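# Flip the grey finned box onto its fins

## Task

Turn the grey finned box upside down in roughly its current spot, so it ends up resting flat on its fins with its feet pointing up.

## Robot and tools

Robot: two six-joint arms, left_arm and right_arm, each ending in a two-finger parallel gripper with a wrist camera. Fingers point along the gripper's +z axis and separate along its y axis. end_effector_position is the point midway between the finger pads, roughly 1 cm behind the tips.

Frames: the scene frame has its origin at table-top height halfway between the arms' nominal bases, +z up, +x outward over the table, and left_arm on the +y side (image left/right does not follow these names). Calibrated bases in the scene frame: left_arm at (+0.026, +0.257, +0.013) m, quat_wxyz (+1.000, 0, 0, -0.019); right_arm at (+0.001, -0.338, +0.037) m, quat_wxyz (+1.000, 0, 0, +0.016). Both bases have +z straight up. Every hand position, orientation, velocity, target and offset for an arm is expressed in that arm's own base frame; fixed cameras and the table use the scene frame. Reported hand poses can be wrong by a few cm, more when reaching far.

execute_actions(actions, cameras): actions is a list of actions; each action is a list of 1 to 15 rows; each row is one 1/30 s control step. Every row has 14 numbers in [-1, 1]: left_arm dx, dy, dz, rx, ry, rz, opening, then right_arm in the same order, always all 14 even if one arm stays still. Rows short of 15 are padded by repeating the last one, so an action is 0.5 s. dx..rz are offsets, not poses: measured from the arm's Hand target at the start of that action (every row from that same start), along that arm's base axes, with 1.0 meaning 0.6 m or 180 degrees; rx, ry, rz form one rotation vector, turning about the Hand target position. Sending the same offset again moves further. Six zeros re-request the current Hand target. Opening is absolute: +1 fully open (0.094 m), -1 closed. An empty actions list just reports state and images.

move(target, speed, blend, opening_speed, blocking, cameras): target is one 14-number row as above, or a list of up to 15 such rows (waypoints); all are offsets from the Hand targets at the move's start, not from the previous waypoint. Grippers follow straight lines, all finishing together, at least 0.5 s, cut off at 10 s. speed: m/s, 0.002 to 0.5, default 0.25 (turning capped at twice that in rad/s); one value or one per waypoint. blend: metres of corner rounding per waypoint, default 0 (stop at each). opening_speed: rate of the opening command per second on the -1..+1 scale, at least 0.2. blocking=false returns after about 0.5 s while the move continues. Moves do not avoid obstacles or the other arm. Fast moves lag, overshoot and hit harder; targets set deep past a contact press harder. Openings in later waypoints are applied only after everything stops there. The result adds a move: line (done, off_target, moving, held, fault, plus limits such as paced or held). done means within 10 mm and 2 degrees at rest; it says nothing about contact.

wait(seconds 0 to 10) lets time pass holding the last commands. stop brakes a running move. zoom_image(camera, region [x0, y0, x1, y1] in pixels, at most 504x504) enlarges part of a camera's latest image. Cameras: cam_head_left, cam_head_right, cam_high, cam_low, cam_left_wrist, cam_right_wrist, each 672x504. read_manual(section="licences") only returns licence text. finished_scene(scene) ends the current scene for good, with scene as its integer number; the box must stay flipped without the robot.

Controller: each step it limits the commanded pose to within 100 mm and 20 degrees of the measured pose, then solves joints, favouring position. Hand target in results is the last (clipped) command and the base for the next offsets. Friction and gravity can leave the gripper a centimetre or more short; re-sending zeros asks again, or send the remaining gap as an offset. An arm blocked by an object keeps pushing until commanded back past its gripper.

Result lines: end_effector_position (m) and end_effector_quat_wxyz per arm; Hand target; Tool commands (current gripper commands; otherwise the last sent number counts, and 0 is a real command, so resend the current opening to leave a gripper alone); grip_measured (opening on the command scale; reads up to about 1.6 mm wide when empty and up to about 3 mm narrow on a squeezed hard part); grip_effort_nm (gripper motor effort, negative closing, not a pad force, does not return to zero); Joint positions (last value is finger opening in m), Joint velocities ('within noise' means still), Joint torques (include arm weight; values 3 and 4 wrap at ±28 N m). Fingers squeeze about 50-64 N per pad near full force, reached around 0.05 below the touch reading. To release, command well above grip_measured.

Hazards: do not drop the box, release it while moving, slam, hit or press hard; never let it leave the table. Keep the arms from striking or squeezing each other (this can end the scene). Avoid paths close to an arm's own base or with the wrist near joint 1's axis, which can flip shoulder posture. Motors heat when holding loads, stretched or pushing unreachably: MOTOR HOT appears at 85 °C and at 100 °C the arm goes limp (OVER-TEMPERATURE FAULT) for 30-60 s or more. Brief external tugs or pushes on objects may occur. Time passes while thinking, and smooth low-effort motion is preferred.

Each tool is called after ">>>" as name([rows], argument=value, ...), one row to a line, values as JSON.

## Session

>>> execute_actions(actions=[])

Scene clock: 0.00 s.
left_arm: end_effector_position=(+0.5662, -0.1283, +0.2532) grip_measured=+1.000 grip_effort_nm=n/a end_effector_quat_wxyz=(+0.190, -0.223, +0.955, +0.036) | right_arm: end_effector_position=(+0.4375, +0.0835, +0.2914) grip_measured=+1.000 grip_effort_nm=n/a end_effector_quat_wxyz=(+0.162, -0.288, +0.887, +0.322)
Joint positions: left_arm=[-0.296 1.668 1.62 -1.222 -0.251 -0.715 0.094] | right_arm=[-0.072 1.426 1.367 -1.439 -0.734 -0.671 0.094]
Joint velocities: within noise
Joint torques (N m): no reading
Heat: left arm: hottest elbow 33 °C; right arm: hottest waist 32 °C.
Hand target: left_arm +0.5722, -0.1301, +0.2596; +0.198, -0.224, +0.954, +0.032 | right_arm +0.4432, +0.0831, +0.3022; +0.174, -0.292, +0.885, +0.317
Tool commands: left_gripper/opening=+1.0 right_gripper/opening=+1.0

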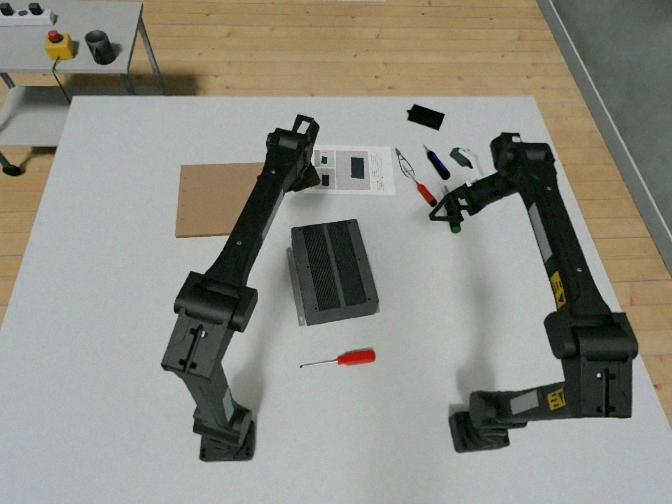

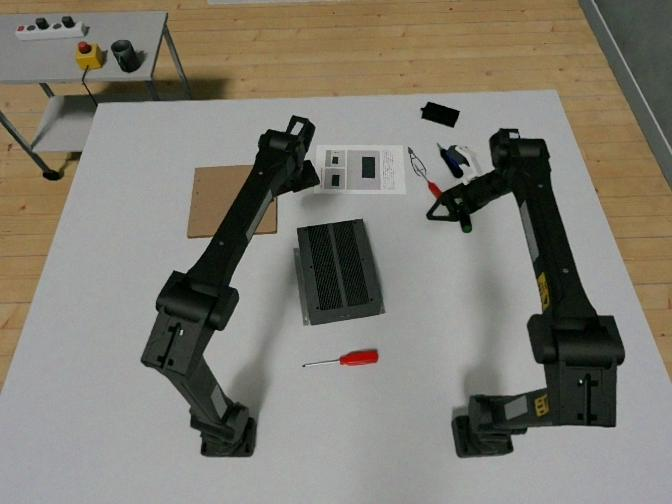

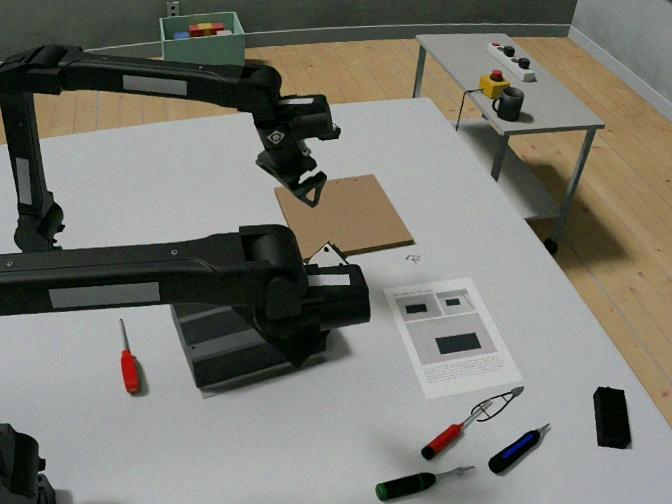

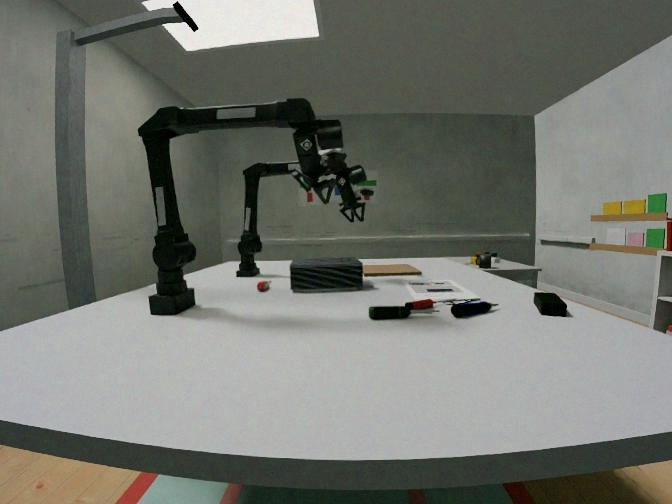

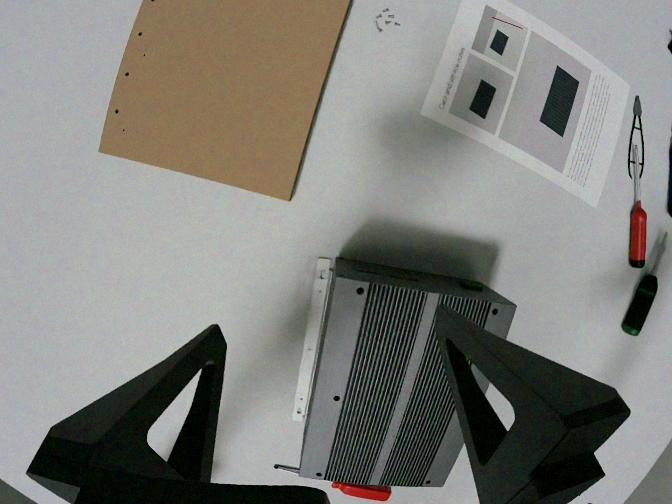

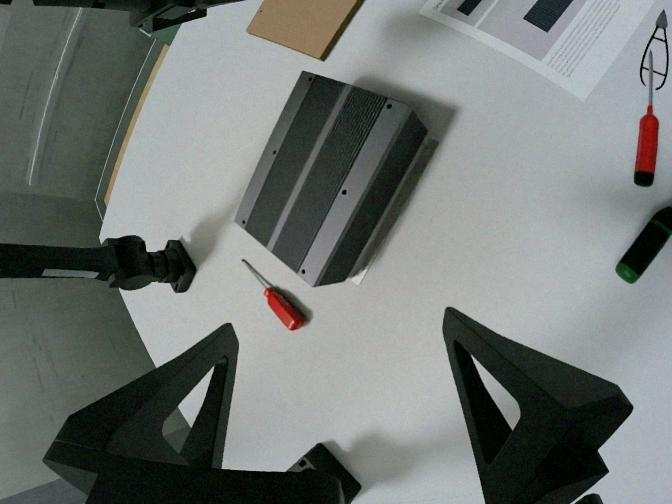

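>>> zoom_image(camera="cam_head_left", region=[260, 200, 410, 340])

>>> zoom_image(camera="cam_low", region=[250, 220, 430, 330])

>>> zoom_image(camera="cam_left_wrist", region=[260, 220, 540, 500])

>>> zoom_image(camera="cam_right_wrist", region=[200, 50, 460, 310])

Scaled by 3.360.

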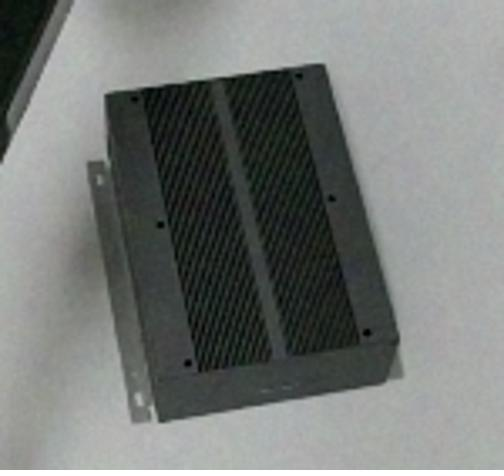

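Scaled by 2.800.

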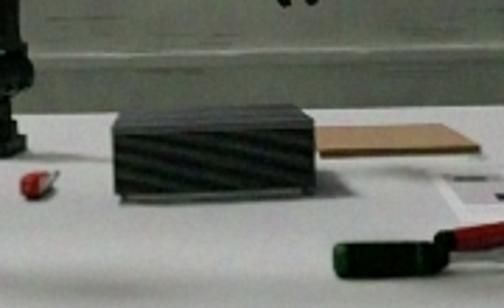

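Scaled by 1.800 from the camera's 672x504 image, which has a finer 960x720 frame.

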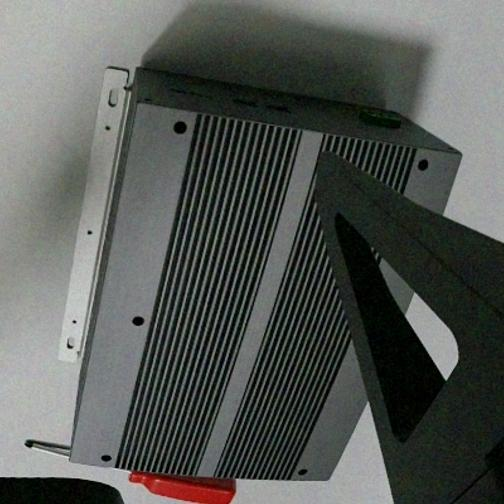

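Scaled by 1.938 from the camera's 672x504 image, which has a finer 960x720 frame.

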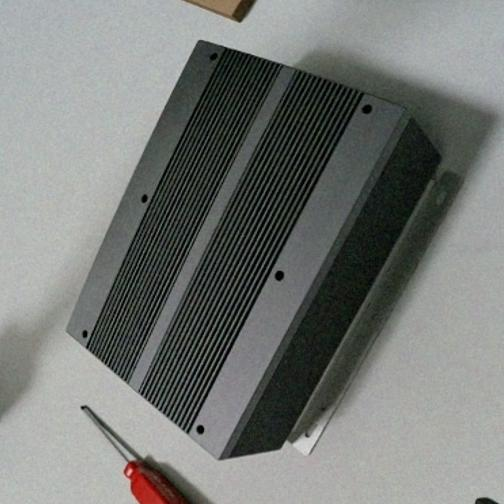

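>>> move(target=[-0.245, 0.182, -0.2, -0.219, 0.077, -0.1815, 1, 0,0,0,0,0,0,1], speed=0.2)

Scene clock: 154.13 s.
left_arm: end_effector_position=(+0.4260, -0.0231, +0.1485) grip_measured=+1.000 grip_effort_nm=0.017 end_effector_quat_wxyz=(+0.012, +0.002, +0.950, -0.313) | right_arm: end_effector_position=(+0.4375, +0.0835, +0.2914) grip_measured=+1.000 grip_effort_nm=-0.012 end_effector_quat_wxyz=(+0.162, -0.288, +0.887, +0.322)
Joint positions: left_arm=[0.186 1.562 1.159 -1.279 0.628 0.226 0.094] | right_arm=[-0.072 1.426 1.367 -1.439 -0.734 -0.671 0.094]
Joint velocities: within noise
Joint torques (N m): left_arm=[-0.26 -9.29 7.8 0.12 0.6 -0.02] | right_arm=[-0.44 -10.34 9.73 0.66 -0.53 -0.07]
Heat: left arm: hottest elbow 45 °C; right arm: hottest elbow 40 °C.
Hand target: left_arm +0.4252, -0.0210, +0.1395; +0.000, +0.001, +0.949, -0.317 | right_arm +0.4432, +0.0831, +0.3022; +0.174, -0.292, +0.885, +0.317
Off the commanded pose: left_arm 0.009 m, 1 deg | right_arm 0.012 m, 2 deg.
move: off_target (right_arm)

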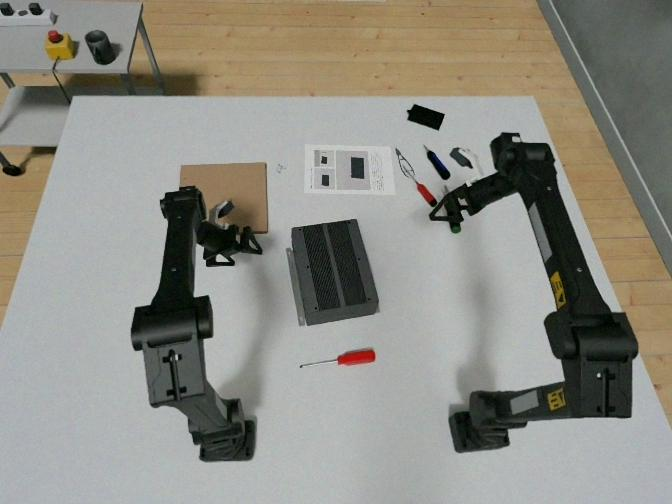

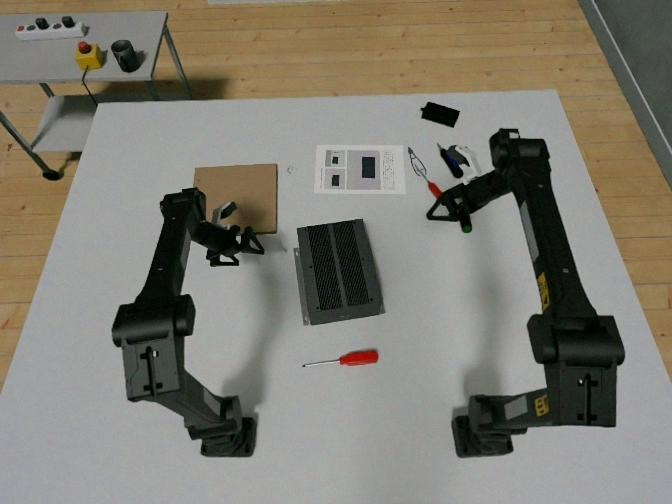

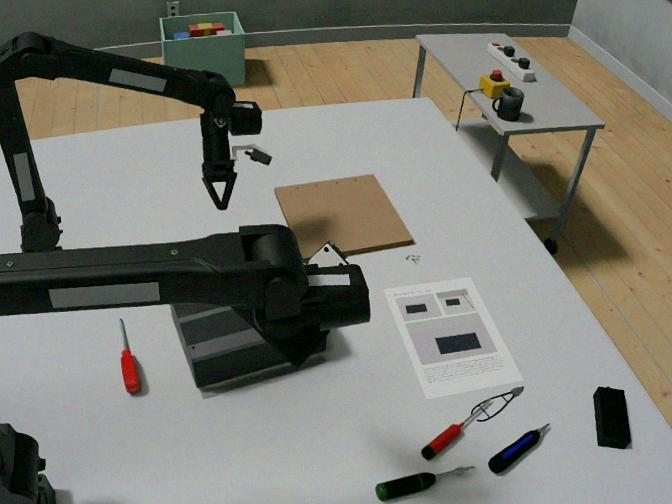

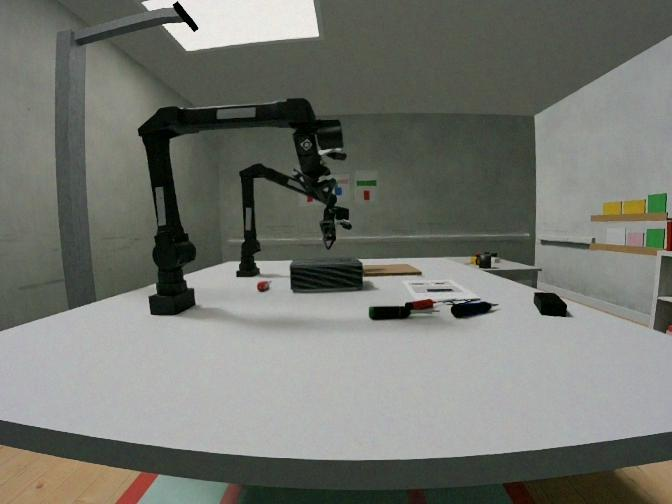

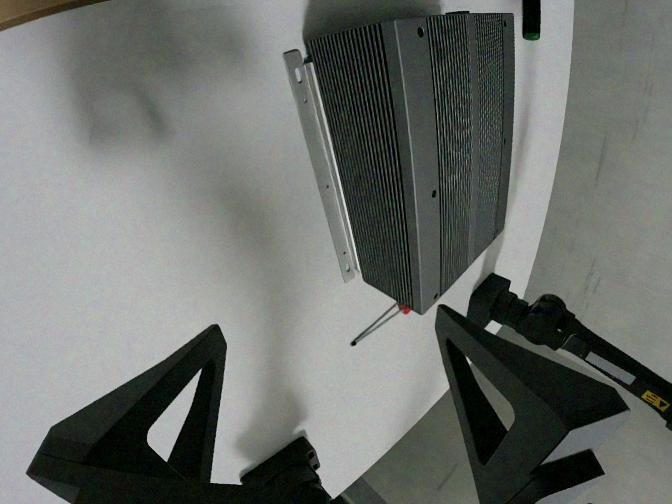

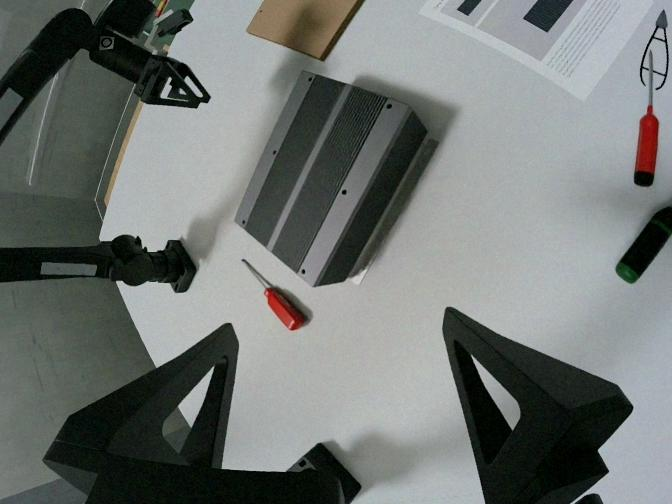

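>>> zoom_image(camera="cam_left_wrist", region=[270, 10, 430, 130])

>>> zoom_image(camera="cam_left_wrist", region=[300, 180, 460, 300])

>>> zoom_image(camera="cam_left_wrist", region=[270, 0, 540, 320])

Scaled by 3.150 from the camera's 672x504 image, which has a finer 960x720 frame.

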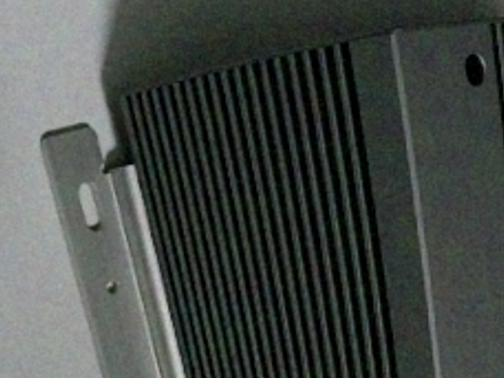

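Scaled by 3.150 from the camera's 672x504 image, which has a finer 960x720 frame.

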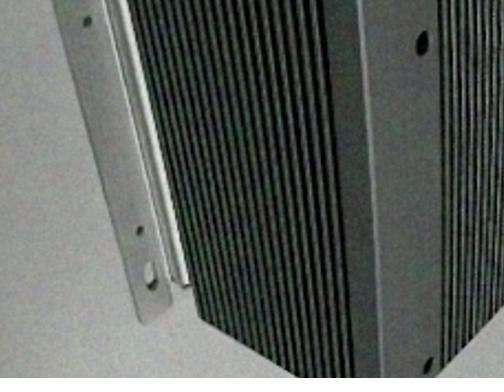

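Scaled by 1.575 from the camera's 672x504 image, which has a finer 960x720 frame.

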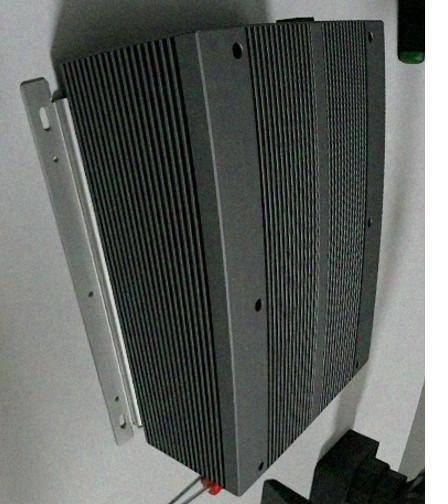

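>>> move(target=[-0.0137, -0.083, -0.0875, -0.128, 0, 0, 1, 0,0,0,0,0,0,1], speed=0.2, cameras=["cam_left_wrist","cam_high"])

>>> zoom_image(camera="cam_left_wrist", region=[252, 0, 504, 252])

Scene clock: 221.00 s.
left_arm: end_effector_position=(+0.4168, -0.0698, +0.0965) grip_measured=+1.000 grip_effort_nm=0.017 end_effector_quat_wxyz=(+0.004, -0.002, +0.868, -0.497) | right_arm: end_effector_position=(+0.4375, +0.0835, +0.2914) grip_measured=+1.000 grip_effort_nm=-0.012 end_effector_quat_wxyz=(+0.162, -0.288, +0.887, +0.322)
Joint positions: left_arm=[0.188 1.724 1.045 -1.184 1.014 0.347 0.094] | right_arm=[-0.072 1.426 1.367 -1.439 -0.734 -0.671 0.094]
Joint velocities: within noise
Joint torques (N m): left_arm=[-0.85 -9.99 6.27 0.5 0.77 0.06] | right_arm=[-1.14 -10.58 9.73 0.57 -0.57 -0.08]
Heat: left arm: hottest elbow 41 °C; right arm: hottest elbow 41 °C.
Hand target: left_arm +0.4170, -0.0708, +0.0870; +0.000, +0.001, +0.866, -0.499 | right_arm +0.4432, +0.0831, +0.3022; +0.174, -0.292, +0.885, +0.317
Off the commanded pose: left_arm 0.010 m, 1 deg | right_arm 0.012 m, 2 deg.
move: off_target (right_arm)
Images, in order (width x height): cam_high 672x504, cam_left_wrist 672x504.

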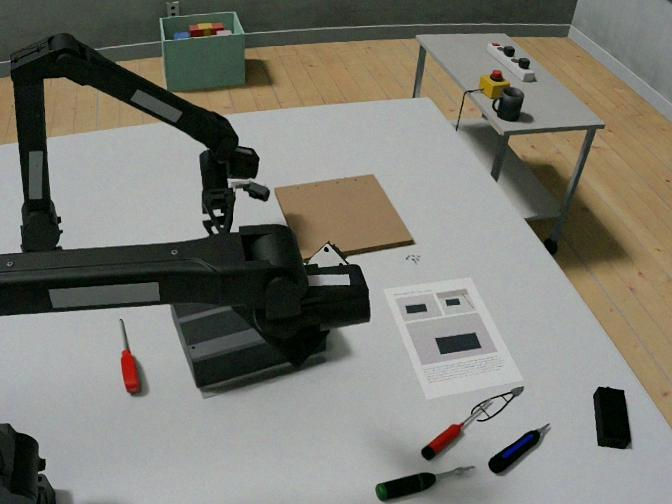

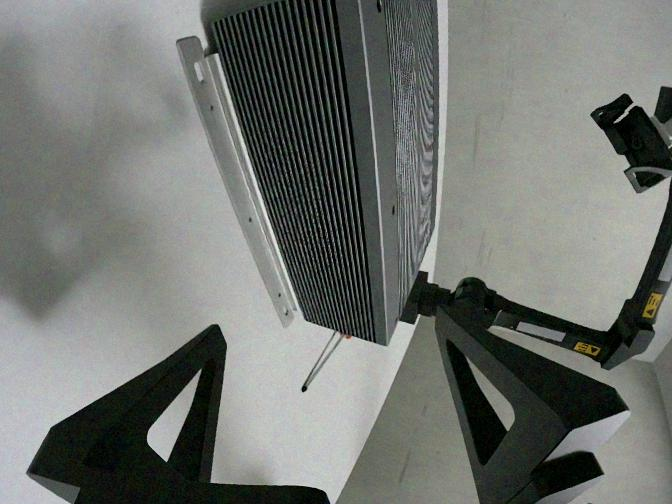

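Scaled by 2.000 from the camera's 672x504 image, which has a finer 960x720 frame.

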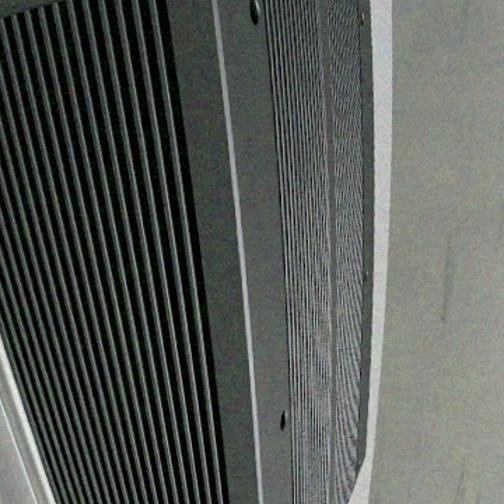

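>>> zoom_image(camera="cam_left_wrist", region=[170, 20, 270, 120])

>>> zoom_image(camera="cam_left_wrist", region=[240, 240, 340, 340])

Scaled by 5.040 from the camera's 672x504 image, which has a finer 960x720 frame.

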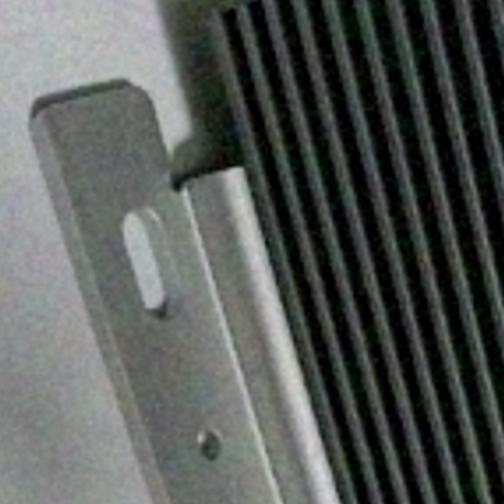

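Scaled by 5.040 from the camera's 672x504 image, which has a finer 960x720 frame.

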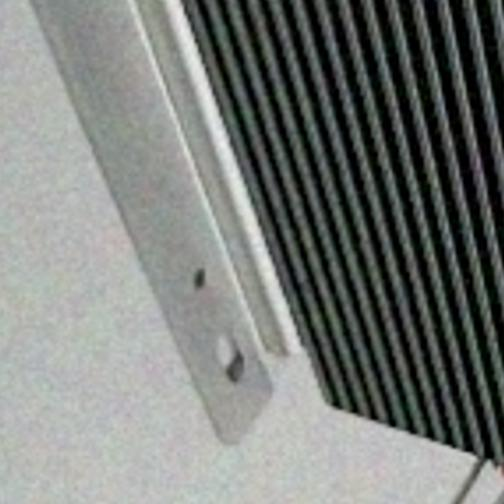

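>>> move(target=[0,0,0,0,0,0,1,-0.392,0.315,-0.265,0.238,0.0843,-0.5425,1], speed=0.2)

Scene clock: 474.57 s.
left_arm: end_effector_position=(+0.4168, -0.0698, +0.0966) grip_measured=+1.000 grip_effort_nm=0.022 end_effector_quat_wxyz=(+0.004, -0.001, +0.868, -0.497) | right_arm: end_effector_position=(+0.2117, +0.2666, +0.1422) grip_measured=+1.000 grip_effort_nm=-0.012 end_effector_quat_wxyz=(+0.340, +0.477, +0.694, +0.419)
Joint positions: left_arm=[0.188 1.724 1.045 -1.184 1.014 0.348 0.094] | right_arm=[1.301 0.962 0.356 -0.11 0.881 2.082 0.094]
Joint velocities: within noise
Joint torques (N m): left_arm=[-0.97 -9.99 6.28 0.47 0.76 0.02] | right_arm=[0.5 -1.14 7.27 2.03 0.5 -0.03]
Heat: left arm: hottest elbow 38 °C; right arm: hottest elbow 43 °C.
Hand target: left_arm +0.4170, -0.0708, +0.0871; +0.000, +0.000, +0.866, -0.500 | right_arm +0.2080, +0.2721, +0.1432; +0.328, +0.568, +0.654, +0.377
Off the commanded pose: left_arm 0.010 m, 1 deg | right_arm 0.007 m, 12 deg.
joint sent to its limit (right arm) — joint 6 (wrist roll), upper limit. The joint targets are off in orientation, not in position.
move: off_target (right_arm)

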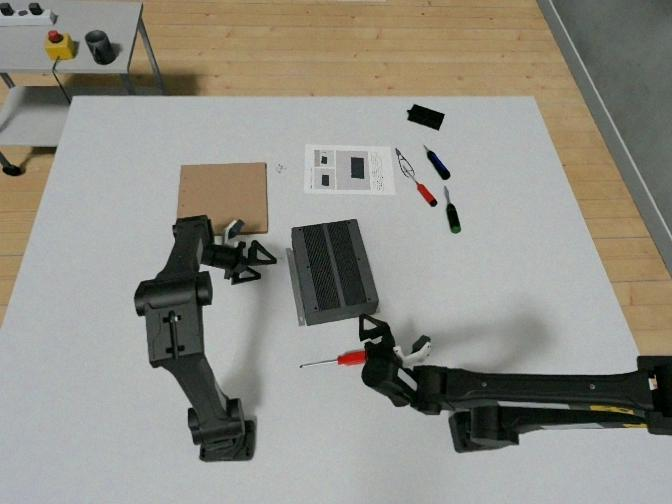

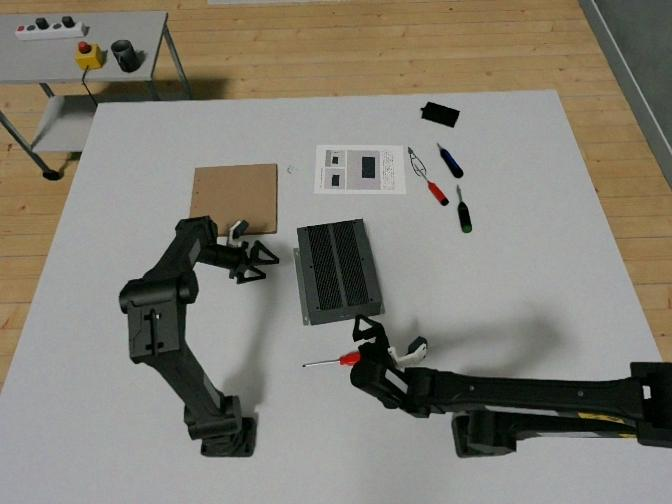

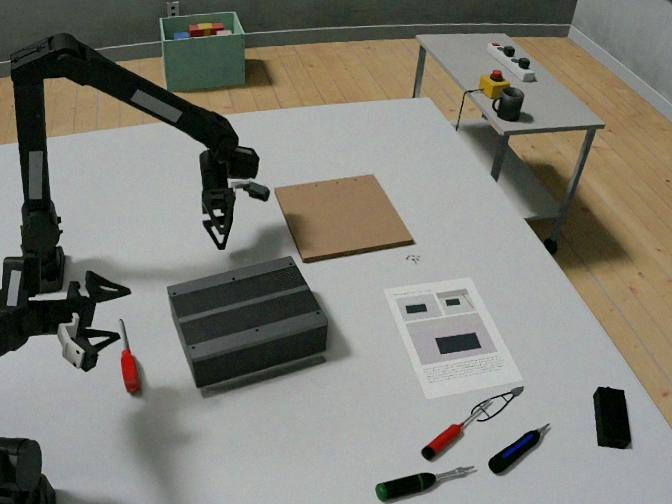

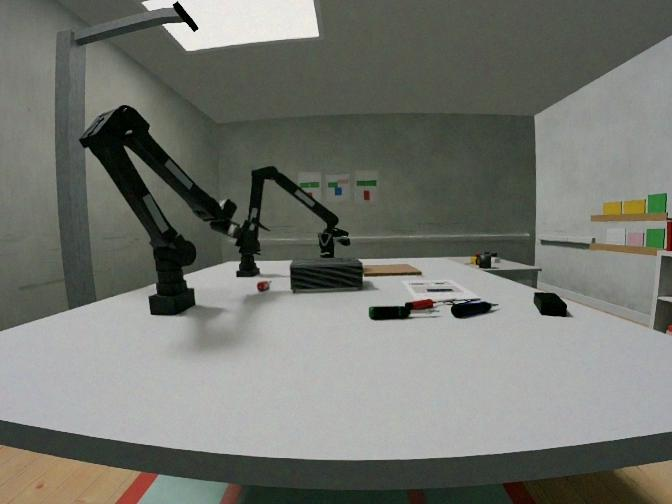

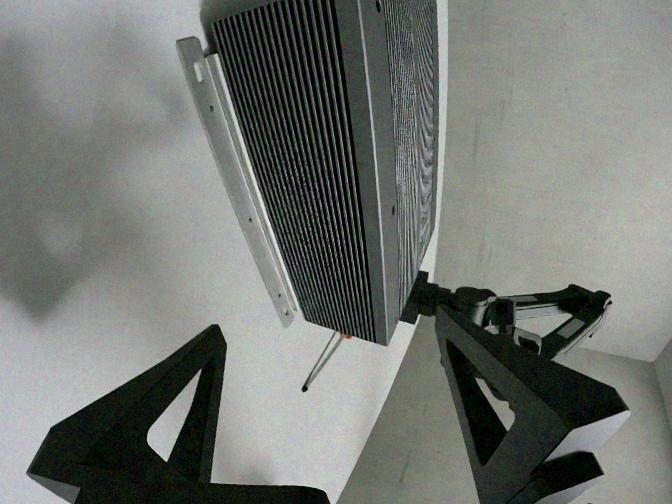

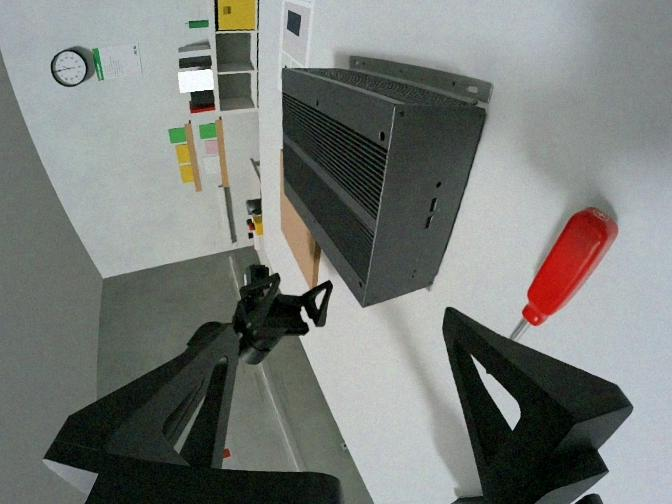

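>>> zoom_image(camera="cam_right_wrist", region=[270, 40, 510, 320])

>>> zoom_image(camera="cam_right_wrist", region=[400, 60, 520, 180])

>>> zoom_image(camera="cam_high", region=[150, 240, 350, 410])

Scaled by 1.800 from the camera's 672x504 image, which has a finer 960x720 frame.

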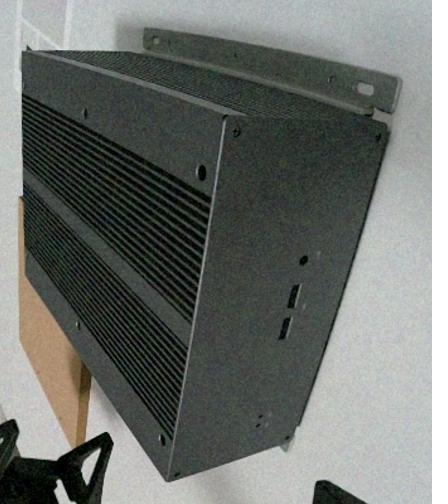

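Scaled by 4.200 from the camera's 672x504 image, which has a finer 960x720 frame.

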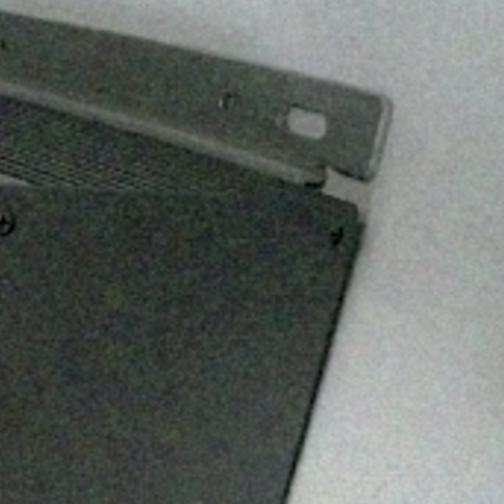

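Scaled by 2.520.

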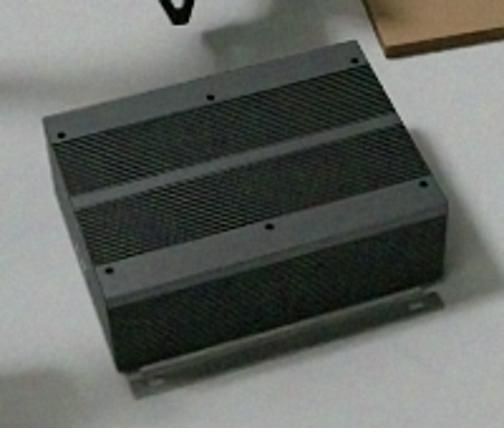

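>>> move([
  [0,0,0,0,0,0,1,0,0,0,-0.439,-0.0615,0.231,1],
  [0,0,0,0,0,0,1,0,0.0325,-0.158,-0.873,-0.122,0.459,1],
], speed=0.25, cameras=["cam_head_left","cam_right_wrist"])

>>> zoom_image(camera="cam_right_wrist", region=[270, 0, 522, 252])

Scene clock: 551.13 s.
left_arm: end_effector_position=(+0.4168, -0.0698, +0.0966) grip_measured=+1.000 grip_effort_nm=0.017 end_effector_quat_wxyz=(+0.004, -0.001, +0.868, -0.497) | right_arm: end_effector_position=(+0.2116, +0.2875, +0.0503) grip_measured=+1.000 grip_effort_nm=-0.007 end_effector_quat_wxyz=(-0.406, +0.625, -0.566, +0.353)
Joint positions: left_arm=[0.188 1.724 1.045 -1.184 1.014 0.348 0.094] | right_arm=[1.365 1.447 0.399 0.079 1.034 -0.655 0.094]
Joint velocities: within noise
Joint torques (N m): left_arm=[-0.97 -10.11 6.28 0.49 0.75 0.03] | right_arm=[0.56 -5.83 4.53 1.95 0.33 -0.05]
Heat: left arm: hottest elbow 38 °C; right arm: hottest elbow 40 °C.
Hand target: left_arm +0.4170, -0.0708, +0.0871; +0.000, +0.000, +0.866, -0.500 | right_arm +0.2080, +0.2915, +0.0483; -0.408, +0.631, -0.560, +0.350
Off the commanded pose: left_arm 0.010 m, 1 deg | right_arm 0.006 m, 1 deg.
move: done
Images, in order (width x height): cam_head_left 672x504, cam_right_wrist 672x504.

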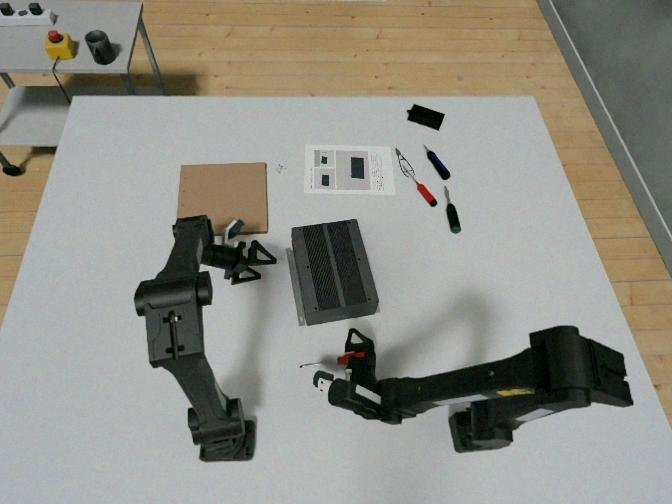

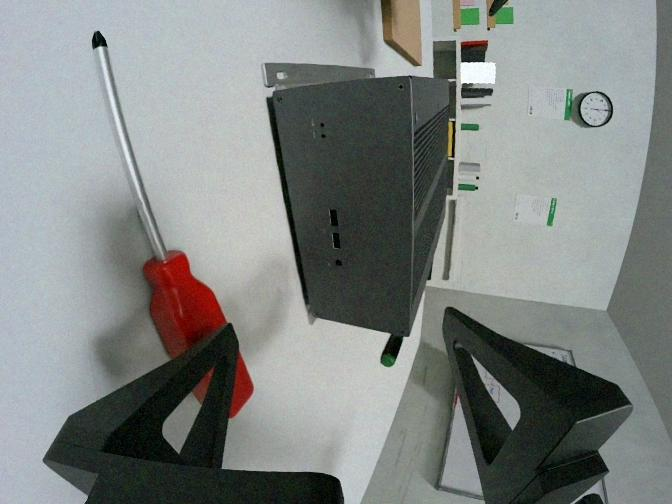

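Scaled by 2.000 from the camera's 672x504 image, which has a finer 960x720 frame.

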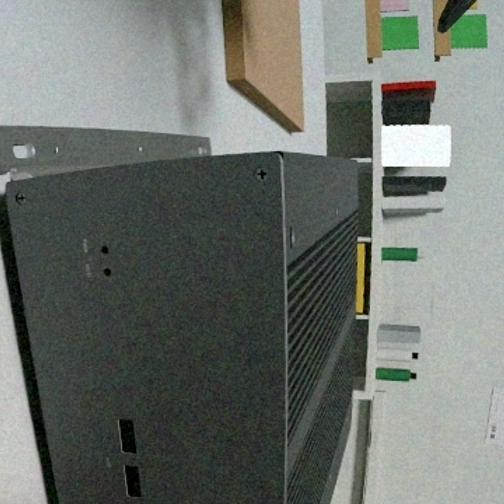

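>>> zoom_image(camera="cam_right_wrist", region=[250, 50, 350, 150])

>>> zoom_image(camera="cam_right_wrist", region=[270, 250, 370, 350])

Scaled by 5.040 from the camera's 672x504 image, which has a finer 960x720 frame.

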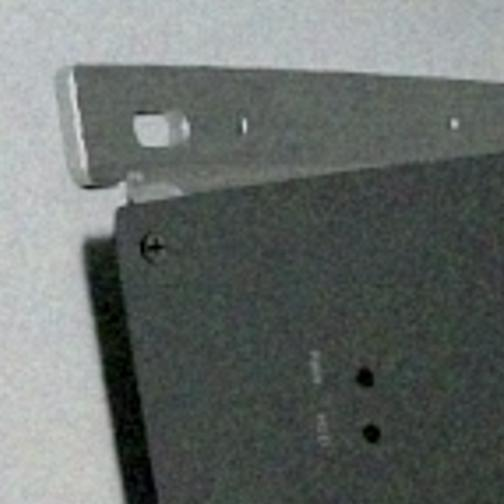

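Scaled by 5.040 from the camera's 672x504 image, which has a finer 960x720 frame.

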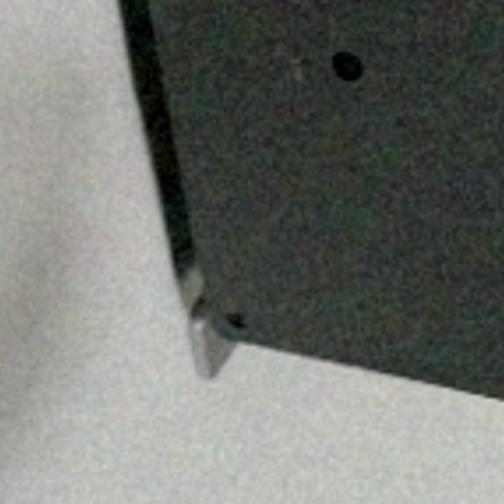

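>>> move(target=[0,0,0,0,0,0,1,0.0667,0.0167,0.0167,-0.375,-0.045,0.175,1], speed=0.2, cameras=["cam_right_wrist"])

>>> zoom_image(camera="cam_right_wrist", region=[200, 100, 500, 350])

Scene clock: 644.60 s.
left_arm: end_effector_position=(+0.4168, -0.0698, +0.0966) grip_measured=+1.000 grip_effort_nm=0.022 end_effector_quat_wxyz=(+0.004, -0.001, +0.868, -0.497) | right_arm: end_effector_position=(+0.2386, +0.2899, +0.0515) grip_measured=+1.000 grip_effort_nm=-0.012 end_effector_quat_wxyz=(-0.094, +0.849, -0.061, +0.517)
Joint positions: left_arm=[0.188 1.724 1.045 -1.184 1.014 0.348 0.094] | right_arm=[1.268 1.453 0.42 0.134 0.962 -2.09 0.094]
Joint velocities: within noise
Joint torques (N m): left_arm=[-0.97 -10.11 6.3 0.47 0.76 0.02] | right_arm=[-1.96 -5.19 7.15 1.84 0.27 -0.1]
Heat: left arm: hottest elbow 38 °C; right arm: hottest elbow 38 °C.
Hand target: left_arm +0.4170, -0.0708, +0.0871; +0.000, +0.000, +0.866, -0.500 | right_arm +0.2479, +0.3017, +0.0583; -0.105, +0.844, -0.064, +0.522
Off the commanded pose: left_arm 0.010 m, 1 deg | right_arm 0.016 m, 1 deg.
joint sent to its limit (right arm) — joint 6 (wrist roll), lower limit. The joint targets still meet the commanded pose.
move: off_target (right_arm)
Images, in order (width x height): cam_right_wrist 672x504.

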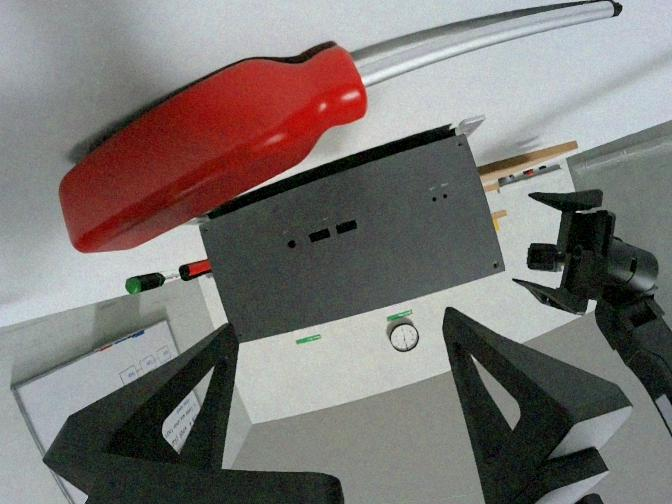

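Scaled by 1.680 from the camera's 672x504 image, which has a finer 960x720 frame.

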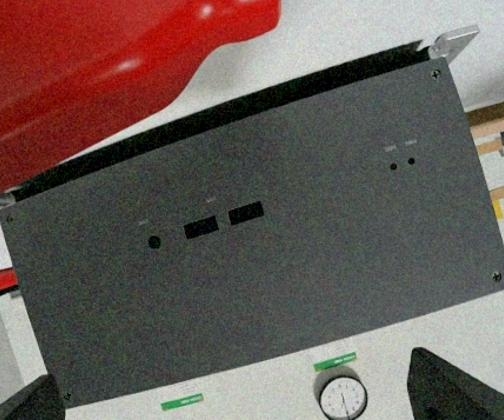

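>>> zoom_image(camera="cam_right_wrist", region=[400, 90, 520, 190])

>>> zoom_image(camera="cam_right_wrist", region=[190, 180, 290, 260])

Scaled by 4.200 from the camera's 672x504 image, which has a finer 960x720 frame.

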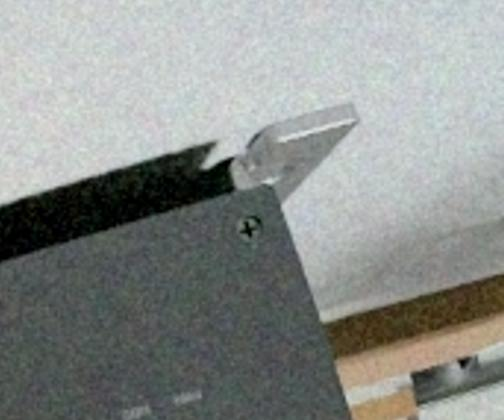

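Scaled by 5.040 from the camera's 672x504 image, which has a finer 960x720 frame.

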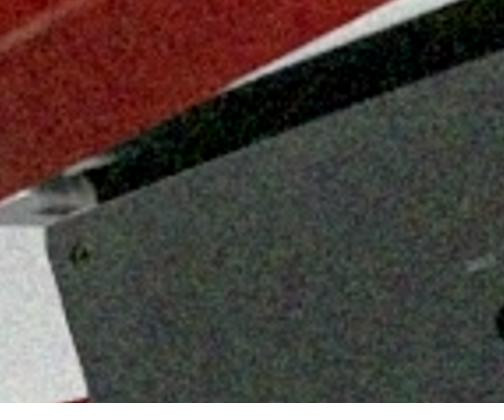

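>>> zoom_image(camera="cam_right_wrist", region=[460, 220, 540, 300])

>>> zoom_image(camera="cam_right_wrist", region=[200, 280, 280, 360])

Scaled by 6.300 from the camera's 672x504 image, which has a finer 960x720 frame.

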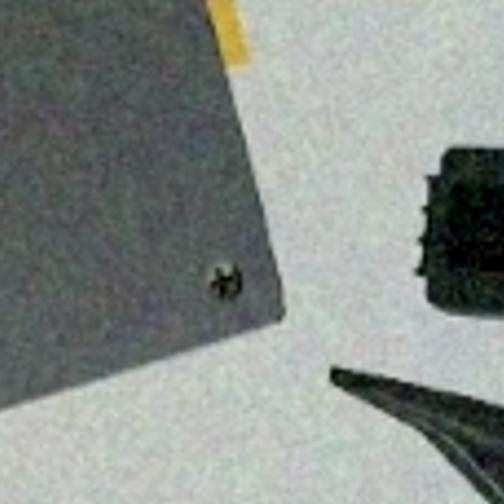

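Scaled by 6.300 from the camera's 672x504 image, which has a finer 960x720 frame.

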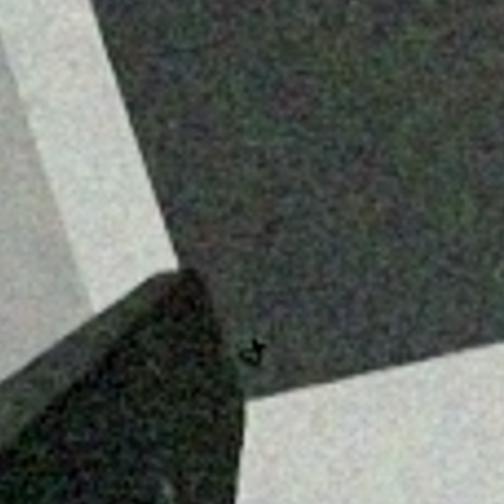

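>>> move([
  [0,0,0,0,0,0,1,0.003,-0.086,0.32,0.105,0.139,-0.045,1],
  [0,0,0,0,0,0,1,0.412,-0.336,0.236,0.4215,0.5554,-0.1809,1],
], speed=0.25, blend=0.05, cameras=["cam_head_left","cam_high","cam_right_wrist"])

Scene clock: 952.90 s.
left_arm: end_effector_position=(+0.4168, -0.0698, +0.0966) grip_measured=+1.000 grip_effort_nm=0.017 end_effector_quat_wxyz=(+0.004, -0.001, +0.868, -0.497) | right_arm: end_effector_position=(+0.4822, +0.1052, +0.1913) grip_measured=+1.000 grip_effort_nm=-0.012 end_effector_quat_wxyz=(-0.318, +0.650, -0.572, -0.387)
Joint positions: left_arm=[0.188 1.724 1.045 -1.184 1.014 0.349 0.094] | right_arm=[-0.082 1.816 1.451 -1.602 -1 -1.998 0.094]
Joint velocities: within noise
Joint torques (N m): left_arm=[-0.91 -10.11 6.3 0.5 0.76 0.02] | right_arm=[-0.79 -14.04 9.84 -0.43 -0.78 -0.14]
Heat: left arm: hottest elbow 37 °C; right arm: hottest elbow 41 °C.
Hand target: left_arm +0.4170, -0.0708, +0.0871; +0.000, +0.001, +0.866, -0.500 | right_arm +0.4951, +0.1000, +0.1999; -0.328, +0.653, -0.568, -0.377
Off the commanded pose: left_arm 0.010 m, 1 deg | right_arm 0.016 m, 2 deg.
move: off_target (right_arm)
Images, in order (width x height): cam_head_left 672x504, cam_high 672x504, cam_right_wrist 672x504.

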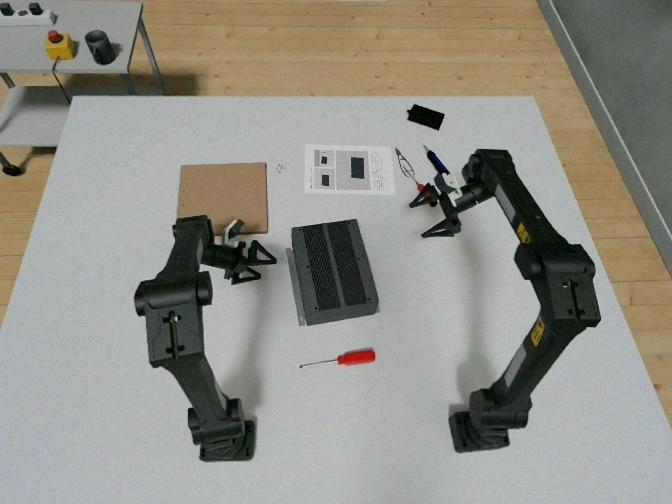

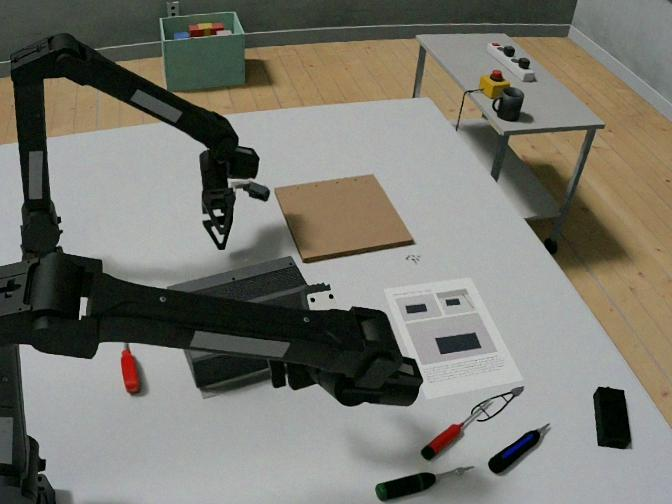

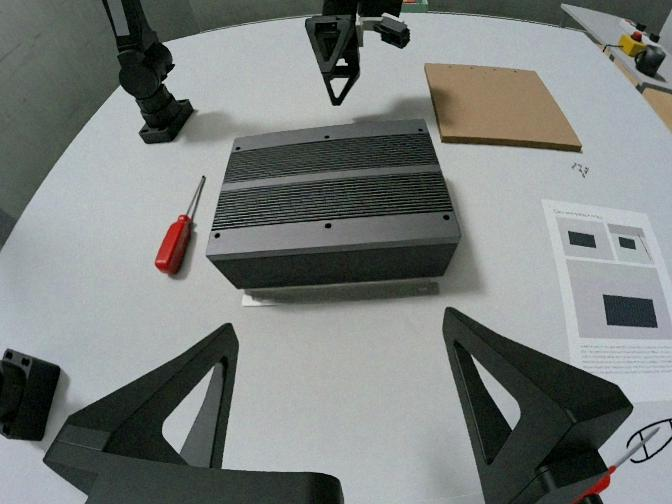

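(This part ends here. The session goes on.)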